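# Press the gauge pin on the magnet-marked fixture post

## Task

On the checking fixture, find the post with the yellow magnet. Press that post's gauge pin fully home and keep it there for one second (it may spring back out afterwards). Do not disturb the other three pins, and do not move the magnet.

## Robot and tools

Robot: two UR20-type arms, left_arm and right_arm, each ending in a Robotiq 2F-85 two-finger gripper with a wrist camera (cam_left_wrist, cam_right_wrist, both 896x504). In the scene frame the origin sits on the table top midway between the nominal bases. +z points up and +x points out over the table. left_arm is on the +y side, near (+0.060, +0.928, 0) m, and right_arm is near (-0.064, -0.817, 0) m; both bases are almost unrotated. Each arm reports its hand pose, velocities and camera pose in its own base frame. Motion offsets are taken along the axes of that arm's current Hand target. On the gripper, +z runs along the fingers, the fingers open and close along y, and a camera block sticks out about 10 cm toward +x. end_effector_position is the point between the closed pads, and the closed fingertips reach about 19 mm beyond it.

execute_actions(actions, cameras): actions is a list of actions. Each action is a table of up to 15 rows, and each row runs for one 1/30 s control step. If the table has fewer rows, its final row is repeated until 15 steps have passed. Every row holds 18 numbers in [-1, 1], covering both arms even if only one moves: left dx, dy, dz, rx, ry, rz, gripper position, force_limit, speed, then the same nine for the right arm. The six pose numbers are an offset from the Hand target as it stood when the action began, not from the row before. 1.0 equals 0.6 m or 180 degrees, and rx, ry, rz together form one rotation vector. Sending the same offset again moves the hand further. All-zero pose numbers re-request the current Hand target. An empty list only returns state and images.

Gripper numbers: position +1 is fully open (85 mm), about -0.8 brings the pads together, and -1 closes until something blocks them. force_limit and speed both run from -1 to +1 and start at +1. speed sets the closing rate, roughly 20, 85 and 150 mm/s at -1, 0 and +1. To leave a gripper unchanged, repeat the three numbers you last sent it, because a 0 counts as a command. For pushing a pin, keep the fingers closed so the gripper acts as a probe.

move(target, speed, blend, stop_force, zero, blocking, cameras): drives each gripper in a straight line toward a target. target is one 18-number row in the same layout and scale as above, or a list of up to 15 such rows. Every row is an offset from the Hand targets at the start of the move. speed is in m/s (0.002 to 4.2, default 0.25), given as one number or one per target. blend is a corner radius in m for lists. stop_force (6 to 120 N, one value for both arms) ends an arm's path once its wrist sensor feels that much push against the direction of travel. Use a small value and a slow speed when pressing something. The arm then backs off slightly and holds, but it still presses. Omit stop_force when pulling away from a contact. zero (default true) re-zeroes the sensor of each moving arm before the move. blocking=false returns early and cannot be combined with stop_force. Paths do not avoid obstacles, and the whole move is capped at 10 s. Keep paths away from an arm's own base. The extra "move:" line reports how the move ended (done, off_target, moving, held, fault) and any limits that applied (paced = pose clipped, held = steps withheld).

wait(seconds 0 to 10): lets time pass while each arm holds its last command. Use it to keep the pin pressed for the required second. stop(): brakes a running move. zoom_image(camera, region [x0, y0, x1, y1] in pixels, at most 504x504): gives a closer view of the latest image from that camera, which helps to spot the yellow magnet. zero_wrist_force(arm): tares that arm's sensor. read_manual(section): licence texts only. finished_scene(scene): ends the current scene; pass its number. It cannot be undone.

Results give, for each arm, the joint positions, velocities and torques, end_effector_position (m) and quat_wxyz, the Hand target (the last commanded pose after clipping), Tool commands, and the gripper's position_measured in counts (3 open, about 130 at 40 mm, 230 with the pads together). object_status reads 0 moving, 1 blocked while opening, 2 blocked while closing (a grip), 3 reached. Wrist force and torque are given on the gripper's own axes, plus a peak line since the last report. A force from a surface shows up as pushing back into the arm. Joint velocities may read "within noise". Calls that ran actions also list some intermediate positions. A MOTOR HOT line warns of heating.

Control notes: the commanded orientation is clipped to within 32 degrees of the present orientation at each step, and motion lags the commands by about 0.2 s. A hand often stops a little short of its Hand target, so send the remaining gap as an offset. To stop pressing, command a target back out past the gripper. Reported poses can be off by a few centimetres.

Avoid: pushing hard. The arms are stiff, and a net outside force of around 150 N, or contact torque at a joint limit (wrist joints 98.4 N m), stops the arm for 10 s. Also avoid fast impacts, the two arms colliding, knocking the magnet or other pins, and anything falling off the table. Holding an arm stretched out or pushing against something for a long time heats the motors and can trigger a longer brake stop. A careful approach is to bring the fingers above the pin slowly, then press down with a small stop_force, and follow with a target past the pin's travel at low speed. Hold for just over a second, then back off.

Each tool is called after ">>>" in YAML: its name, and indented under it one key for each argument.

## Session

>>> execute_actions:
  actions: []

Scene clock: 0.00 s.
left_arm: end_effector_position=(+1.6020, +0.5513, +0.3701) position_measured=3 object_status=3 end_effector_quat_wxyz=(-0.049, +0.940, +0.190, +0.279) | right_arm: end_effector_position=(+0.4481, +0.4679, +0.3319) position_measured=3 object_status=3 end_effector_quat_wxyz=(-0.272, +0.502, +0.649, +0.503)
Joint positions: left_arm=[0.193 -0.686 0.985 -2.439 -1.472 -3.319] | right_arm=[4.007 -1.969 -2.772 1.193 2.076 2.519]
Joint velocities: within noise
Joint torques (N m): no reading
Motor temperatures (°C): left_arm=[24 35 26 38 34 34] | right_arm=[28 35 36 37 34 38]
Wrist force (N): no reading
Wrist torque (N m): no reading
Wrist force, peak (N): no reading
Hand target: left_arm +1.6020, +0.5513, +0.3701; -0.049, +0.940, +0.190, +0.279 | right_arm +0.4481, +0.4679, +0.3319; -0.272, +0.502, +0.649, +0.503
Tool commands: left_gripper/position=+1.0 left_gripper/force_limit=+1.0 left_gripper/speed=+1.0 right_gripper/position=+1.0 right_gripper/force_limit=+1.0 right_gripper/speed=+1.0
camera_calibration:
cam_left_wrist: T_world_to_cam=[[0.280319, -0.958405, -0.0536817, 0.116011], [-0.933413, -0.259108, -0.248199, 1.75322], [0.223966, 0.119682, -0.967221, 0.0591923], [0, 0, 0, 1]] pos_world=[1.5907, 0.558373, 0.498626]
cam_right_wrist: T_world_to_cam=[[0.956613, -0.13676, 0.257272, -0.433465], [0.120637, -0.61784, -0.776995, 0.502422], [0.265214, 0.774319, -0.574535, -0.162484], [0, 0, 0, 1]] pos_world=[0.39714, 0.37695, 0.408545]

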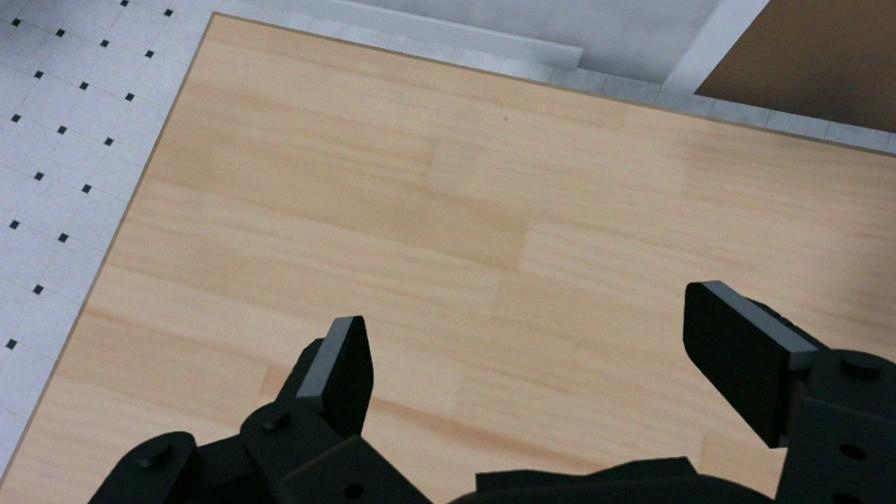

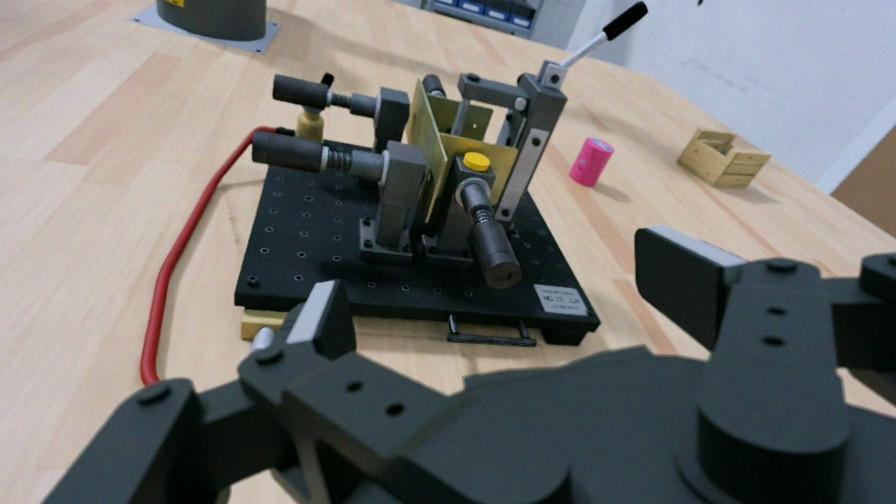

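>>> move:
  target: [0,0,0,0,0,0,1,1,1,-0.07,0.1353,0.3217,0.1188,-0.3695,0.0586,-1,-1,0]
  speed: 0.4
  cameras: ["cam_right_wrist"]

Scene clock: 5.70 s.
left_arm: end_effector_position=(+1.6020, +0.5513, +0.3701) position_measured=3 object_status=3 end_effector_quat_wxyz=(-0.049, +0.940, +0.190, +0.279) | right_arm: end_effector_position=(+0.5671, +0.6298, +0.2597) position_measured=232 object_status=3 end_effector_quat_wxyz=(+0.000, +0.692, +0.722, +0.000)
Joint positions: left_arm=[0.193 -0.686 0.985 -2.439 -1.472 -3.319] | right_arm=[4.219 -1.719 -2.165 -0.829 1.571 2.605]
Joint velocities: within noise
Joint torques (N m): left_arm=[4.47 -283.83 -108.75 -10.98 2.59 -0.02] | right_arm=[20.86 77.34 105.32 3.26 -3.47 5.33]
Motor temperatures (°C): left_arm=[24 35 26 38 34 34] | right_arm=[28 35 36 37 34 38]
Wrist force (N): left_arm=[0.2 -0.1 -0.2] | right_arm=[-0.5 2.7 0.0]
Wrist torque (N m): left_arm=[-0.01 -0.02 -0.01] | right_arm=[1.16 0.32 -0.72]
Wrist force, peak (N): left_arm=[0.7 -0.5 -0.3] | right_arm=[1.9 3.8 0.9]
Hand target: left_arm +1.6020, +0.5513, +0.3701; -0.049, +0.940, +0.190, +0.279 | right_arm +0.5672, +0.6299, +0.2597; +0.000, +0.692, +0.722, +0.000
Off the commanded pose: left_arm 0.000 m, 0 deg | right_arm 0.000 m, 0 deg.
move: done
camera_calibration:
cam_right_wrist: T_world_to_cam=[[0.99014, -0.121162, 0.0703048, -0.486888], [-0.136324, -0.948907, 0.284591, 0.610594], [0.032231, -0.291369, -0.956067, 0.541592], [0, 0, 0, 1]] pos_world=[0.54787, 0.678208, 0.37826]
Images, in order (width x height): cam_right_wrist 896x504.

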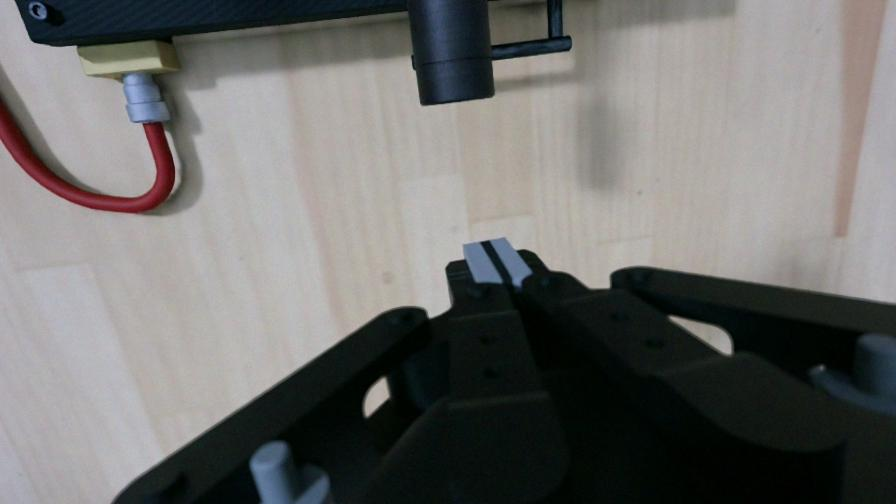

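>>> move:
  target: [0,0,0,0,0,0,1,1,1,0.0417,0.0017,0.166,0,0,0.02,-1,-1,0]
  speed: 0.25
  cameras: ["cam_right_wrist"]

Scene clock: 7.53 s.
left_arm: end_effector_position=(+1.6020, +0.5513, +0.3701) position_measured=3 object_status=3 end_effector_quat_wxyz=(-0.049, +0.940, +0.190, +0.279) | right_arm: end_effector_position=(+0.5671, +0.6548, +0.1603) position_measured=232 object_status=3 end_effector_quat_wxyz=(+0.000, +0.714, +0.700, +0.000)
Joint positions: left_arm=[0.193 -0.686 0.985 -2.439 -1.472 -3.319] | right_arm=[4.233 -1.84 -2.2 -0.673 1.571 2.682]
Joint velocities: within noise
Joint torques (N m): left_arm=[1.22 -279.35 -108.32 -11.16 2.4 0.76] | right_arm=[20.69 101.48 58.92 14.71 -2.91 6.53]
Motor temperatures (°C): left_arm=[24 35 26 38 34 34] | right_arm=[28 35 36 37 34 38]
Wrist force (N): left_arm=[0.3 -0.3 0.1] | right_arm=[-1.5 2.4 0.7]
Wrist torque (N m): left_arm=[-0.05 -0.05 0.00] | right_arm=[1.38 0.51 -0.63]
Wrist force, peak (N): left_arm=[0.4 0.5 -0.3] | right_arm=[-1.5 2.7 3.2]
Hand target: left_arm +1.6020, +0.5513, +0.3701; -0.049, +0.940, +0.190, +0.279 | right_arm +0.5671, +0.6549, +0.1601; +0.000, +0.714, +0.700, +0.000
Off the commanded pose: left_arm 0.000 m, 0 deg | right_arm 0.000 m, 0 deg.
move: done
camera_calibration:
cam_right_wrist: T_world_to_cam=[[0.980583, -0.183113, 0.0701907, -0.430723], [-0.195624, -0.938442, 0.284706, 0.689332], [0.0137364, -0.292909, -0.956042, 0.465235], [0, 0, 0, 1]] pos_world=[0.550818, 0.704298, 0.27876]
Images, in order (width x height): cam_right_wrist 896x504.

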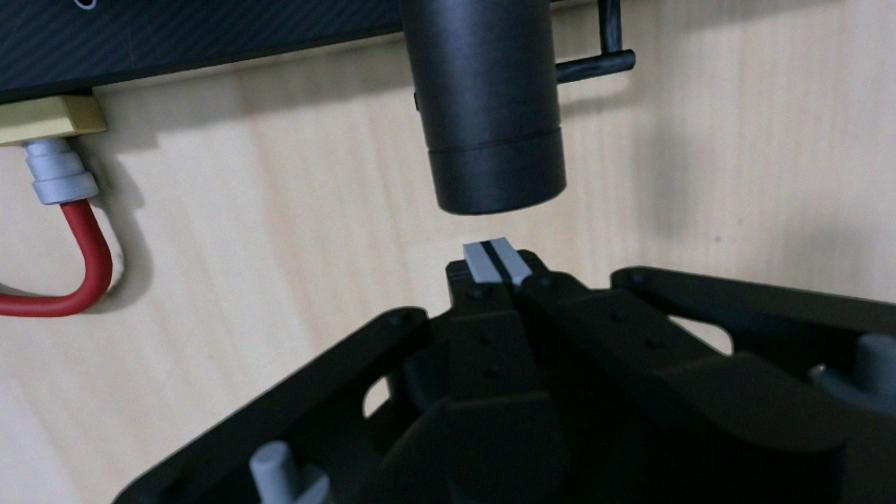

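>>> move:
  target:
    - [0,0,0,0,0,0,1,1,1,0.01,0.0108,0,0,0,0,-1,-1,0]
    - [0,0,0,0,0,0,1,1,1,0.0833,0.0108,0,0,0,0,-1,-1,0]
  speed: [0.05,0.012]
  stop_force: 30
  cameras: ["cam_right_wrist"]

Scene clock: 11.80 s.
left_arm: end_effector_position=(+1.6020, +0.5513, +0.3701) position_measured=3 object_status=3 end_effector_quat_wxyz=(-0.049, +0.940, +0.190, +0.279) | right_arm: end_effector_position=(+0.5743, +0.6905, +0.1601) position_measured=232 object_status=3 end_effector_quat_wxyz=(+0.000, +0.714, +0.700, +0.000)
Joint positions: left_arm=[0.193 -0.686 0.985 -2.439 -1.472 -3.319] | right_arm=[4.244 -1.87 -2.155 -0.688 1.571 2.693]
Joint velocities: within noise
Joint torques (N m): left_arm=[4.45 -281.82 -115.44 -11.89 3.76 2.59] | right_arm=[-9.13 153.38 79.68 19.14 8.23 -6.73]
Motor temperatures (°C): left_arm=[24 35 26 38 34 34] | right_arm=[28 35 36 37 34 38]
Wrist force (N): left_arm=[0.5 -0.1 -0.1] | right_arm=[-21.1 3.6 6.1]
Wrist torque (N m): left_arm=[-0.01 -0.08 0.00] | right_arm=[1.28 0.77 -0.71]
Wrist force, peak (N): left_arm=[0.7 -0.3 -0.3] | right_arm=[-57.4 3.7 -10.7]
Hand target: left_arm +1.6020, +0.5513, +0.3701; -0.049, +0.940, +0.190, +0.279 | right_arm +0.5743, +0.6905, +0.1601; +0.000, +0.714, +0.700, +0.000 (not the last commanded pose)
Off the commanded pose: left_arm 0.000 m, 0 deg | right_arm 0.014 m, 0 deg.
move: contact (right_arm); path passed 1 of 2 targets
camera_calibration:
cam_right_wrist: T_world_to_cam=[[0.980582, -0.183083, 0.0702839, -0.43128], [-0.195621, -0.938448, 0.284688, 0.724308], [0.0138363, -0.292909, -0.95604, 0.475346], [0, 0, 0, 1]] pos_world=[0.558019, 0.739998, 0.27856]
Images, in order (width x height): cam_right_wrist 896x504.

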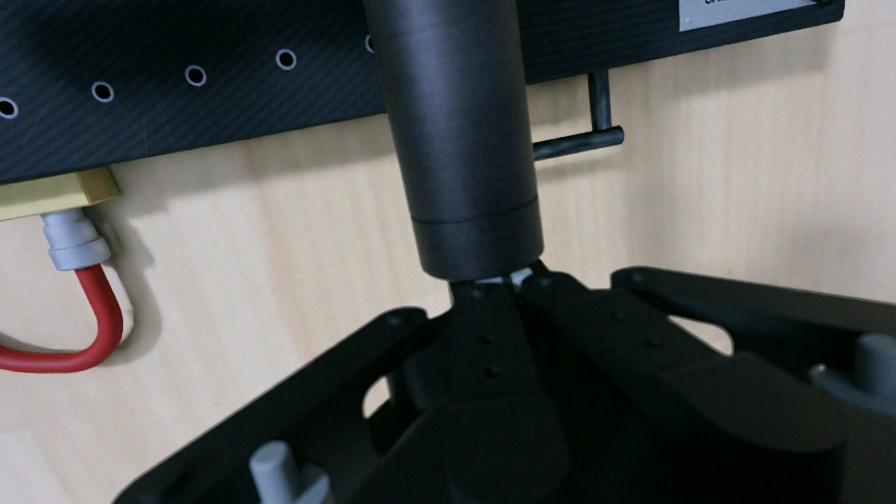

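>>> move:
  target: [0,0,0,0,0,0,1,1,1,0.0006,0,0,0,0,0,-1,-1,0]
  speed: 0.01
  cameras: []

>>> wait:
  seconds: 1.1
  cameras: []

Scene clock: 12.77 s.
left_arm: end_effector_position=(+1.6020, +0.5513, +0.3701) position_measured=3 object_status=3 end_effector_quat_wxyz=(-0.049, +0.940, +0.190, +0.279) | right_arm: end_effector_position=(+0.5743, +0.6907, +0.1601) position_measured=232 object_status=3 end_effector_quat_wxyz=(+0.000, +0.714, +0.700, +0.000)
Joint positions: left_arm=[0.193 -0.686 0.985 -2.439 -1.472 -3.319] | right_arm=[4.244 -1.87 -2.155 -0.688 1.571 2.694]
Joint velocities: within noise
Joint torques (N m): left_arm=[6.43 -285.22 -113.33 -11.8 4.33 2.42] | right_arm=[42.69 101.34 124.85 16.96 7.41 5.19]
Motor temperatures (°C): left_arm=[24 35 26 38 34 34] | right_arm=[28 35 36 37 34 38]
Wrist force (N): left_arm=[0.1 -0.1 -0.1] | right_arm=[-43.3 -6.0 -3.7]
Wrist torque (N m): left_arm=[0.00 0.01 0.00] | right_arm=[1.19 1.06 -0.93]
Wrist force, peak (N): left_arm=[0.4 -0.5 -0.2] | right_arm=[-43.3 -6.0 -3.7]
Hand target: left_arm +1.6020, +0.5513, +0.3701; -0.049, +0.940, +0.190, +0.279 | right_arm +0.5743, +0.6908, +0.1601; +0.000, +0.714, +0.700, +0.000
Off the commanded pose: left_arm 0.000 m, 0 deg | right_arm 0.000 m, 0 deg.
move: done
No camera images: "cameras" was empty.

Scene clock: 13.87 s.
left_arm: end_effector_position=(+1.6020, +0.5513, +0.3701) position_measured=3 object_status=3 end_effector_quat_wxyz=(-0.049, +0.940, +0.190, +0.279) | right_arm: end_effector_position=(+0.5743, +0.6908, +0.1601) position_measured=232 object_status=3 end_effector_quat_wxyz=(+0.000, +0.714, +0.700, +0.000)
Joint positions: left_arm=[0.193 -0.686 0.985 -2.439 -1.472 -3.319] | right_arm=[4.245 -1.87 -2.155 -0.688 1.571 2.694]
Joint velocities: within noise
Joint torques (N m): left_arm=[4.66 -283.91 -113.95 -11 4.34 1.83] | right_arm=[54.46 94.08 130.25 28.6 5.67 5.81]
Motor temperatures (°C): left_arm=[24 35 26 38 34 34] | right_arm=[28 35 36 37 34 38]
Wrist force (N): left_arm=[0.3 -0.1 -0.3] | right_arm=[-64.1 -3.6 -15.1]
Wrist torque (N m): left_arm=[-0.02 -0.04 0.00] | right_arm=[1.33 1.45 -1.02]
Wrist force, peak (N): left_arm=[0.7 -0.1 0.1] | right_arm=[-64.1 -3.6 -15.1]
Hand target: left_arm +1.6020, +0.5513, +0.3701; -0.049, +0.940, +0.190, +0.279 | right_arm +0.5743, +0.6908, +0.1601; +0.000, +0.714, +0.700, +0.000
Tool commands: left_gripper/position=+1.0 left_gripper/force_limit=+1.0 left_gripper/speed=+1.0 right_gripper/position=-1.0 right_gripper/force_limit=-1.0 right_gripper/speed=+0.0
Off the commanded pose: left_arm 0.000 m, 0 deg | right_arm 0.000 m, 0 deg.
wait: 1.10 s; at rest by 0.17 s
No camera images: "cameras" was empty.

>>> move:
  target: [0,0,0,0,0,0,1,1,1,-0.06,0,0,0,0,0,-1,-1,0]
  speed: 0.06
  cameras: ["cam_right_wrist"]

Scene clock: 15.00 s.
left_arm: end_effector_position=(+1.6020, +0.5513, +0.3701) position_measured=3 object_status=3 end_effector_quat_wxyz=(-0.049, +0.940, +0.190, +0.279) | right_arm: end_effector_position=(+0.5736, +0.6551, +0.1601) position_measured=232 object_status=3 end_effector_quat_wxyz=(+0.000, +0.714, +0.700, +0.000)
Joint positions: left_arm=[0.193 -0.686 0.985 -2.439 -1.472 -3.319] | right_arm=[4.226 -1.845 -2.193 -0.675 1.571 2.675]
Joint velocities: within noise
Joint torques (N m): left_arm=[7.57 -287.25 -114.55 -10.93 5.73 1.73] | right_arm=[-18.39 145.69 55.61 15.71 2.42 -6.35]
Motor temperatures (°C): left_arm=[24 35 26 38 34 34] | right_arm=[28 35 36 37 34 38]
Wrist force (N): left_arm=[0.0 0.1 0.0] | right_arm=[-0.3 2.0 1.9]
Wrist torque (N m): left_arm=[0.03 0.01 0.00] | right_arm=[1.33 0.28 -0.64]
Wrist force, peak (N): left_arm=[0.5 -0.4 -0.1] | right_arm=[-64.5 -3.3 -15.2]
Hand target: left_arm +1.6020, +0.5513, +0.3701; -0.049, +0.940, +0.190, +0.279 | right_arm +0.5736, +0.6548, +0.1601; +0.000, +0.714, +0.700, +0.000
Off the commanded pose: left_arm 0.000 m, 0 deg | right_arm 0.000 m, 0 deg.
move: done
camera_calibration:
cam_right_wrist: T_world_to_cam=[[0.980581, -0.18308, 0.0703012, -0.4371], [-0.195625, -0.938421, 0.284777, 0.690814], [0.0138353, -0.292999, -0.956013, 0.465014], [0, 0, 0, 1]] pos_world=[0.557319, 0.704498, 0.27856]
Images, in order (width x height): cam_right_wrist 896x504.

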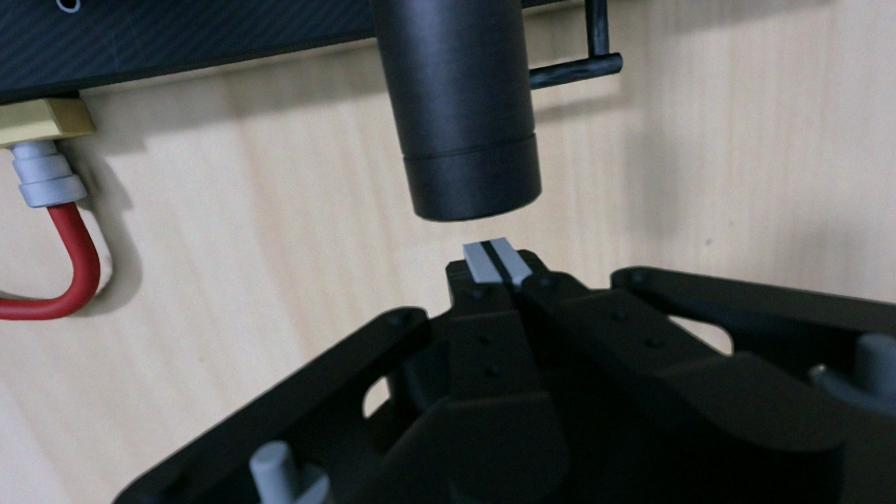

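>>> finished_scene:
  scene: 2

The scene is finished: the task was done.


## Next scene

The same job, from a new start.

>>> execute_actions:
  actions: []

Scene clock: 0.00 s.
left_arm: end_effector_position=(+0.3071, -0.4220, +0.1602) position_measured=3 object_status=3 end_effector_quat_wxyz=(+0.066, +0.956, -0.074, +0.275) | right_arm: end_effector_position=(+0.4900, -0.3027, +0.2369) position_measured=3 object_status=3 end_effector_quat_wxyz=(+0.548, -0.467, -0.511, -0.471)
Joint positions: left_arm=[-1.763 -1.739 2.857 -2.766 -1.003 1.555] | right_arm=[2.511 -2.074 -2.06 -2.212 2.389 -0.015]
Joint velocities: within noise
Joint torques (N m): no reading
Motor temperatures (°C): left_arm=[24 35 26 38 34 33] | right_arm=[28 35 35 36 33 38]
Wrist force (N): no reading
Wrist torque (N m): no reading
Wrist force, peak (N): no reading
Hand target: left_arm +0.3071, -0.4220, +0.1602; +0.066, +0.956, -0.074, +0.275 | right_arm +0.4900, -0.3027, +0.2369; +0.548, -0.467, -0.511, -0.471
Tool commands: left_gripper/position=+1.0 left_gripper/force_limit=+1.0 left_gripper/speed=+1.0 right_gripper/position=+1.0 right_gripper/force_limit=+1.0 right_gripper/speed=+1.0
camera_calibration:
cam_left_wrist: T_world_to_cam=[[-0.285835, -0.958093, 0.0188626, -0.30276], [-0.929607, 0.27245, -0.248197, 0.463413], [0.232657, -0.0884782, -0.968526, 0.172428], [0, 0, 0, 1]] pos_world=[0.304136, -0.401073, 0.28773]
cam_right_wrist: T_world_to_cam=[[0.978979, 0.0562001, -0.196068, -0.399553], [-0.174505, -0.266853, -0.947807, 0.238768], [-0.105588, 0.962097, -0.251436, 0.530477], [0, 0, 0, 1]] pos_world=[0.488832, -0.424199, 0.281347]

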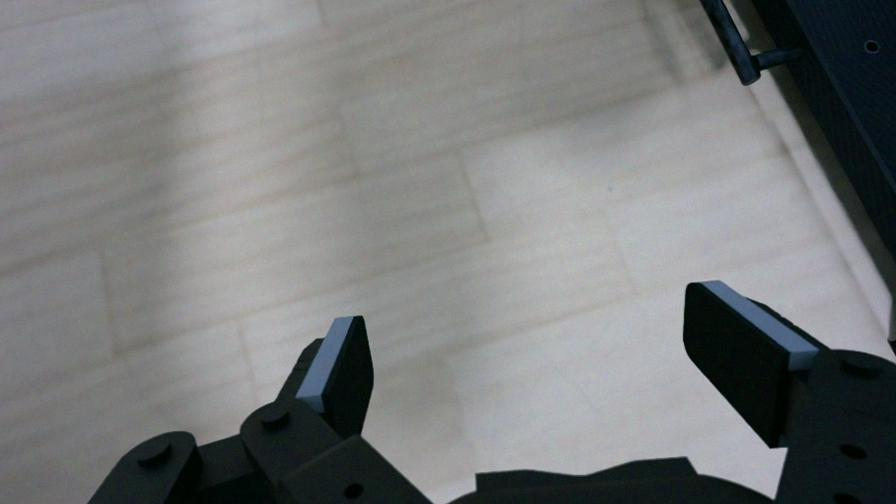

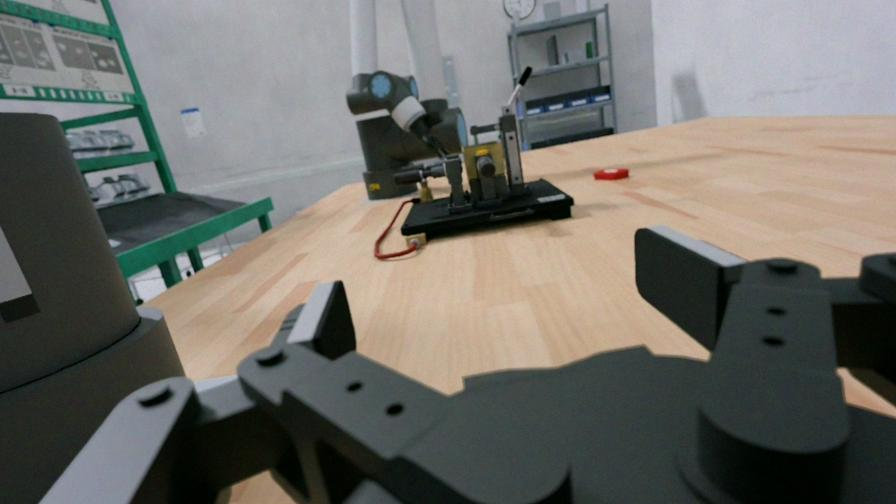

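>>> zoom_image:
  camera: "cam_right_wrist"
  region: [340, 40, 600, 270]

Scaled by 1.938 from the camera's 896x504 image, which has a finer 1280x720 frame.

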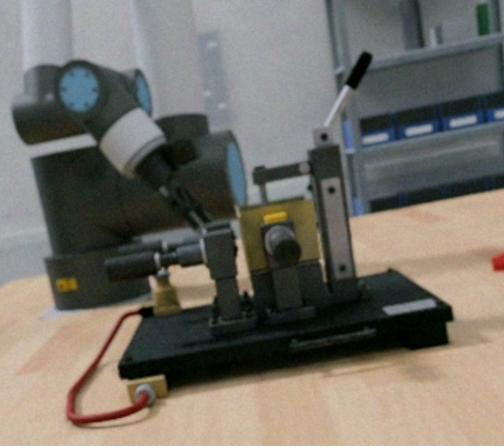

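>>> move:
  target: [0,0,0,0,0,0,1,1,1,0.1277,0.115,1.0,-0.0143,-0.1536,0.0092,-1,-1,0]
  speed: 0.45
  cameras: ["cam_right_wrist"]

Scene clock: 4.00 s.
left_arm: end_effector_position=(+0.3071, -0.4220, +0.1602) position_measured=3 object_status=3 end_effector_quat_wxyz=(+0.066, +0.956, -0.074, +0.275) | right_arm: end_effector_position=(+0.4890, +0.2978, +0.3370) position_measured=232 object_status=3 end_effector_quat_wxyz=(-0.406, +0.585, +0.610, +0.349)
Joint positions: left_arm=[-1.763 -1.739 2.857 -2.766 -1.003 1.555] | right_arm=[3.53 -1.705 -2.692 0.231 2.618 2.239]
Joint velocities: within noise
Joint torques (N m): left_arm=[-1.64 -11.6 -58.51 -8.93 3.93 -1.32] | right_arm=[21.76 42.77 29.75 14.84 0.67 6.31]
Motor temperatures (°C): left_arm=[24 35 26 38 34 33] | right_arm=[28 35 35 36 33 38]
Wrist force (N): left_arm=[0.1 -0.3 0.0] | right_arm=[0.3 0.6 1.5]
Wrist torque (N m): left_arm=[-0.04 -0.01 0.00] | right_arm=[0.46 0.19 -0.08]
Wrist force, peak (N): left_arm=[-0.1 -0.5 -0.3] | right_arm=[2.4 2.3 4.5]
Hand target: left_arm +0.3071, -0.4220, +0.1602; +0.066, +0.956, -0.074, +0.275 | right_arm +0.4889, +0.2978, +0.3369; -0.406, +0.585, +0.610, +0.349
Off the commanded pose: left_arm 0.000 m, 0 deg | right_arm 0.000 m, 0 deg.
move: done
camera_calibration:
cam_right_wrist: T_world_to_cam=[[0.98411, -0.0622592, -0.166287, -0.389992], [-0.164373, -0.673608, -0.720579, 0.533255], [-0.0671493, 0.736462, -0.673138, 0.168371], [0, 0, 0, 1]] pos_world=[0.482753, 0.210926, 0.432739]
Images, in order (width x height): cam_right_wrist 896x504.

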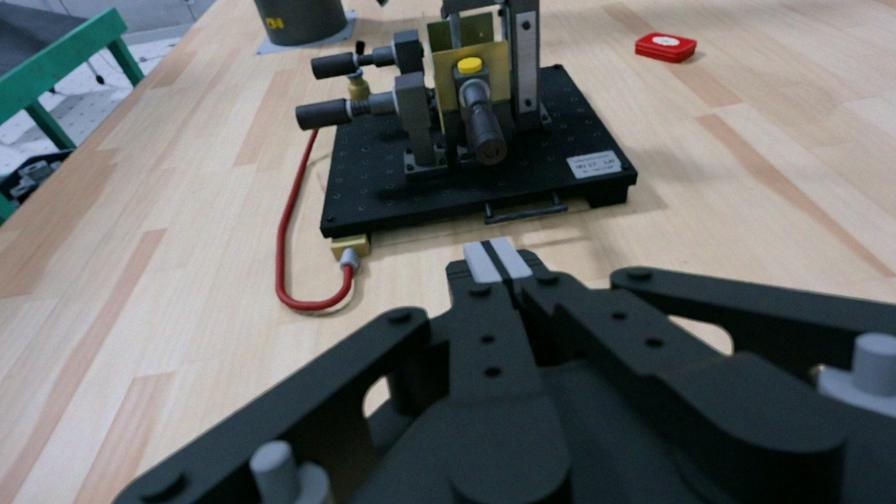

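>>> move:
  target: [0,0,0,0,0,0,1,1,1,-0.0383,0.1059,0.5978,-0.0333,-0.3581,0.0218,-1,-1,0]
  speed: 0.35
  cameras: ["cam_right_wrist"]

Scene clock: 6.93 s.
left_arm: end_effector_position=(+0.3071, -0.4220, +0.1602) position_measured=3 object_status=3 end_effector_quat_wxyz=(+0.066, +0.956, -0.074, +0.275) | right_arm: end_effector_position=(+0.5208, +0.6153, +0.1599) position_measured=232 object_status=3 end_effector_quat_wxyz=(+0.000, +0.719, +0.695, +0.000)
Joint positions: left_arm=[-1.763 -1.739 2.857 -2.766 -1.003 1.555] | right_arm=[4.262 -1.785 -2.282 -0.646 1.571 2.726]
Joint velocities: within noise
Joint torques (N m): left_arm=[4.27 -9.03 -57.92 -8.3 3.78 -1.18] | right_arm=[16.95 84.82 82.27 5.3 -4.13 5.2]
Motor temperatures (°C): left_arm=[24 35 26 38 34 33] | right_arm=[28 35 35 36 33 38]
Wrist force (N): left_arm=[0.0 -0.1 -0.1] | right_arm=[-1.1 2.2 2.0]
Wrist torque (N m): left_arm=[-0.02 0.00 0.00] | right_arm=[1.43 0.17 -0.38]
Wrist force, peak (N): left_arm=[0.4 0.1 -0.4] | right_arm=[3.1 2.8 2.6]
Hand target: left_arm +0.3071, -0.4220, +0.1602; +0.066, +0.956, -0.074, +0.275 | right_arm +0.5208, +0.6154, +0.1598; +0.000, +0.719, +0.695, +0.000
Off the commanded pose: left_arm 0.000 m, 0 deg | right_arm 0.000 m, 0 deg.
move: done
camera_calibration:
cam_right_wrist: T_world_to_cam=[[0.977665, -0.198119, 0.0701469, -0.381867], [-0.209964, -0.935494, 0.284195, 0.649008], [0.0093177, -0.292576, -0.956197, 0.455989], [0, 0, 0, 1]] pos_world=[0.505357, 0.664899, 0.278358]
Images, in order (width x height): cam_right_wrist 896x504.

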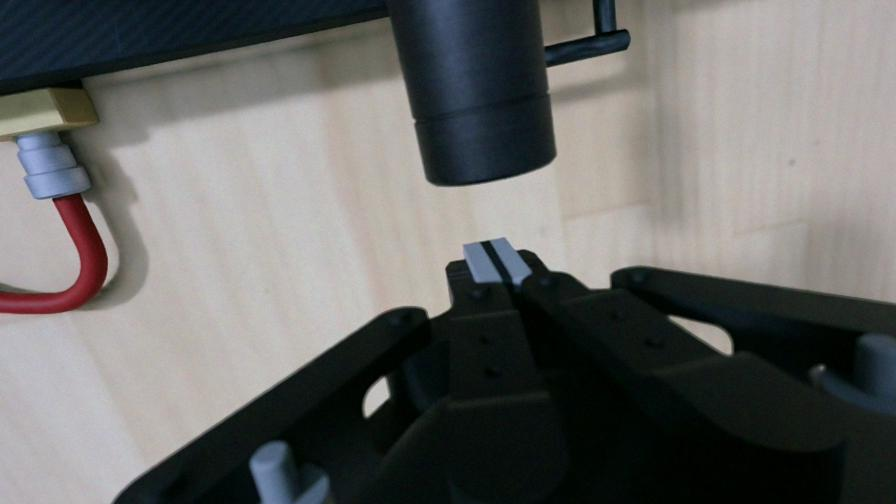

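>>> move:
  target:
    - [0,0,0,0,0,0,1,1,1,0.03,0.008,0,0,0,0,-1,-1,0]
    - [0,0,0,0,0,0,1,1,1,0.1,0.008,0,0,0,0,-1,-1,0]
  speed: [0.06,0.012]
  stop_force: 30
  cameras: ["cam_right_wrist"]

Scene clock: 10.93 s.
left_arm: end_effector_position=(+0.3071, -0.4220, +0.1602) position_measured=3 object_status=3 end_effector_quat_wxyz=(+0.066, +0.956, -0.074, +0.275) | right_arm: end_effector_position=(+0.5271, +0.6585, +0.1598) position_measured=232 object_status=3 end_effector_quat_wxyz=(+0.000, +0.719, +0.695, +0.000)
Joint positions: left_arm=[-1.763 -1.739 2.857 -2.766 -1.003 1.555] | right_arm=[4.278 -1.82 -2.231 -0.662 1.571 2.742]
Joint velocities: within noise
Joint torques (N m): left_arm=[8.59 -8.74 -62.81 -6.17 4.82 -0.45] | right_arm=[-6.21 141.05 79.55 19.89 8.06 -7.64]
Motor temperatures (°C): left_arm=[24 35 26 38 34 33] | right_arm=[28 35 35 36 33 38]
Wrist force (N): left_arm=[0.1 0.1 0.0] | right_arm=[-22.1 4.6 7.4]
Wrist torque (N m): left_arm=[0.03 -0.02 0.00] | right_arm=[1.50 0.47 -0.48]
Wrist force, peak (N): left_arm=[-0.2 -0.1 -0.4] | right_arm=[-55.8 5.3 -8.3]
Hand target: left_arm +0.3071, -0.4220, +0.1602; +0.066, +0.956, -0.074, +0.275 | right_arm +0.5271, +0.6585, +0.1598; +0.000, +0.719, +0.695, +0.000 (not the last commanded pose)
Off the commanded pose: left_arm 0.000 m, 0 deg | right_arm 0.017 m, 0 deg.
move: contact (right_arm); path passed 1 of 2 targets
camera_calibration:
cam_right_wrist: T_world_to_cam=[[0.977663, -0.198109, 0.0701936, -0.379467], [-0.20997, -0.93543, 0.284401, 0.690738], [0.00931881, -0.292787, -0.956132, 0.468731], [0, 0, 0, 1]] pos_world=[0.511657, 0.708199, 0.278359]
Images, in order (width x height): cam_right_wrist 896x504.

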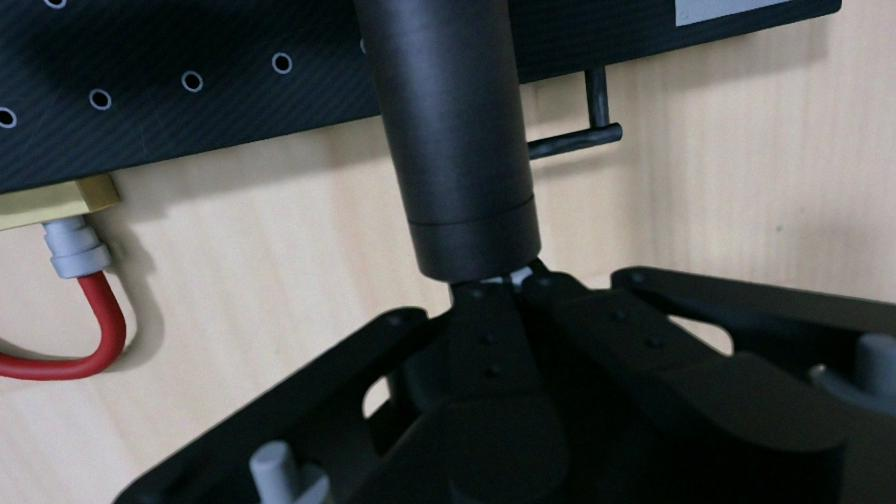

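Same stop pattern. Press slightly and hold.

>>> move:
  target: [0,0,0,0,0,0,1,1,1,0.0006,0,0,0,0,0,-1,-1,0]
  speed: 0.01
  cameras: []

>>> wait:
  seconds: 1.1
  cameras: []

>>> move:
  target: [0,0,0,0,0,0,1,1,1,-0.06,0,0,0,0,0,-1,-1,0]
  speed: 0.06
  cameras: ["cam_right_wrist"]

Scene clock: 11.90 s.
left_arm: end_effector_position=(+0.3071, -0.4220, +0.1602) position_measured=3 object_status=3 end_effector_quat_wxyz=(+0.066, +0.956, -0.074, +0.275) | right_arm: end_effector_position=(+0.5272, +0.6587, +0.1598) position_measured=232 object_status=3 end_effector_quat_wxyz=(+0.000, +0.719, +0.695, +0.000)
Joint positions: left_arm=[-1.763 -1.739 2.857 -2.766 -1.003 1.555] | right_arm=[4.278 -1.82 -2.231 -0.662 1.571 2.742]
Joint velocities: within noise
Joint torques (N m): left_arm=[12.24 -10.68 -64.82 -7.52 3.64 -1.32] | right_arm=[38.67 92.41 120.15 19.45 7.12 4.75]
Motor temperatures (°C): left_arm=[24 35 26 38 34 33] | right_arm=[28 35 35 36 33 38]
Wrist force (N): left_arm=[0.0 0.1 -0.2] | right_arm=[-45.9 -5.1 -4.2]
Wrist torque (N m): left_arm=[0.03 0.01 0.00] | right_arm=[1.47 0.80 -0.72]
Wrist force, peak (N): left_arm=[0.5 0.1 -0.3] | right_arm=[-45.9 -5.1 -4.2]
Hand target: left_arm +0.3071, -0.4220, +0.1602; +0.066, +0.956, -0.074, +0.275 | right_arm +0.5272, +0.6589, +0.1598; +0.000, +0.719, +0.695, +0.000
Off the commanded pose: left_arm 0.000 m, 0 deg | right_arm 0.000 m, 0 deg.
move: done
No camera images: "cameras" was empty.

Scene clock: 13.00 s.
left_arm: end_effector_position=(+0.3071, -0.4220, +0.1602) position_measured=3 object_status=3 end_effector_quat_wxyz=(+0.066, +0.956, -0.074, +0.275) | right_arm: end_effector_position=(+0.5272, +0.6589, +0.1598) position_measured=232 object_status=3 end_effector_quat_wxyz=(+0.000, +0.719, +0.695, +0.000)
Joint positions: left_arm=[-1.763 -1.739 2.857 -2.766 -1.003 1.555] | right_arm=[4.278 -1.82 -2.231 -0.662 1.571 2.742]
Joint velocities: within noise
Joint torques (N m): left_arm=[9.45 -8.35 -65.62 -7.13 3.84 -1.33] | right_arm=[48.87 84.32 125.04 29.24 5.63 6.29]
Motor temperatures (°C): left_arm=[24 35 26 38 34 33] | right_arm=[28 35 35 36 33 38]
Wrist force (N): left_arm=[-0.1 0.0 -0.1] | right_arm=[-64.6 -1.9 -13.9]
Wrist torque (N m): left_arm=[0.00 0.02 0.00] | right_arm=[1.53 1.03 -0.79]
Wrist force, peak (N): left_arm=[0.2 -0.1 -0.5] | right_arm=[-64.6 -1.9 -14.3]
Hand target: left_arm +0.3071, -0.4220, +0.1602; +0.066, +0.956, -0.074, +0.275 | right_arm +0.5272, +0.6589, +0.1598; +0.000, +0.719, +0.695, +0.000
Tool commands: left_gripper/position=+1.0 left_gripper/force_limit=+1.0 left_gripper/speed=+1.0 right_gripper/position=-1.0 right_gripper/force_limit=-1.0 right_gripper/speed=+0.0
Off the commanded pose: left_arm 0.000 m, 0 deg | right_arm 0.000 m, 0 deg.
wait: 1.10 s; at rest by 0.17 s
No camera images: "cameras" was empty.

Scene clock: 13.97 s.
left_arm: end_effector_position=(+0.3071, -0.4220, +0.1602) position_measured=3 object_status=3 end_effector_quat_wxyz=(+0.066, +0.956, -0.074, +0.275) | right_arm: end_effector_position=(+0.5259, +0.6231, +0.1598) position_measured=232 object_status=3 end_effector_quat_wxyz=(+0.000, +0.719, +0.695, +0.000)
Joint positions: left_arm=[-1.763 -1.739 2.857 -2.766 -1.003 1.555] | right_arm=[4.26 -1.794 -2.27 -0.65 1.571 2.725]
Joint velocities: within noise
Joint torques (N m): left_arm=[13.51 -6.64 -64.95 -7.24 4.25 -1.49] | right_arm=[-25.07 127.47 56.07 15.28 2.48 -5.39]
Motor temperatures (°C): left_arm=[24 35 26 38 34 33] | right_arm=[28 35 35 36 33 38]
Wrist force (N): left_arm=[0.2 -0.2 0.0] | right_arm=[-1.9 1.5 1.8]
Wrist torque (N m): left_arm=[-0.04 -0.02 0.00] | right_arm=[1.33 0.34 -0.36]
Wrist force, peak (N): left_arm=[-0.5 -0.1 -0.2] | right_arm=[-64.6 -1.5 -14.7]
Hand target: left_arm +0.3071, -0.4220, +0.1602; +0.066, +0.956, -0.074, +0.275 | right_arm +0.5259, +0.6229, +0.1598; +0.000, +0.719, +0.695, +0.000
Off the commanded pose: left_arm 0.000 m, 0 deg | right_arm 0.000 m, 0 deg.
move: done
camera_calibration:
cam_right_wrist: T_world_to_cam=[[0.977663, -0.198109, 0.0701936, -0.385307], [-0.20997, -0.93543, 0.284401, 0.657371], [0.00931881, -0.292787, -0.956132, 0.458378], [0, 0, 0, 1]] pos_world=[0.510457, 0.672799, 0.278359]
Images, in order (width x height): cam_right_wrist 896x504.

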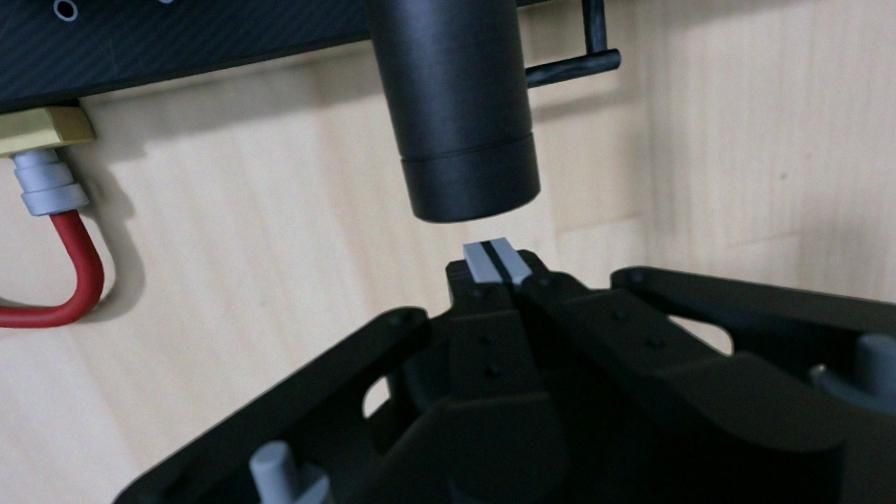

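>>> finished_scene:
  scene: 3

The scene is finished: the task was done.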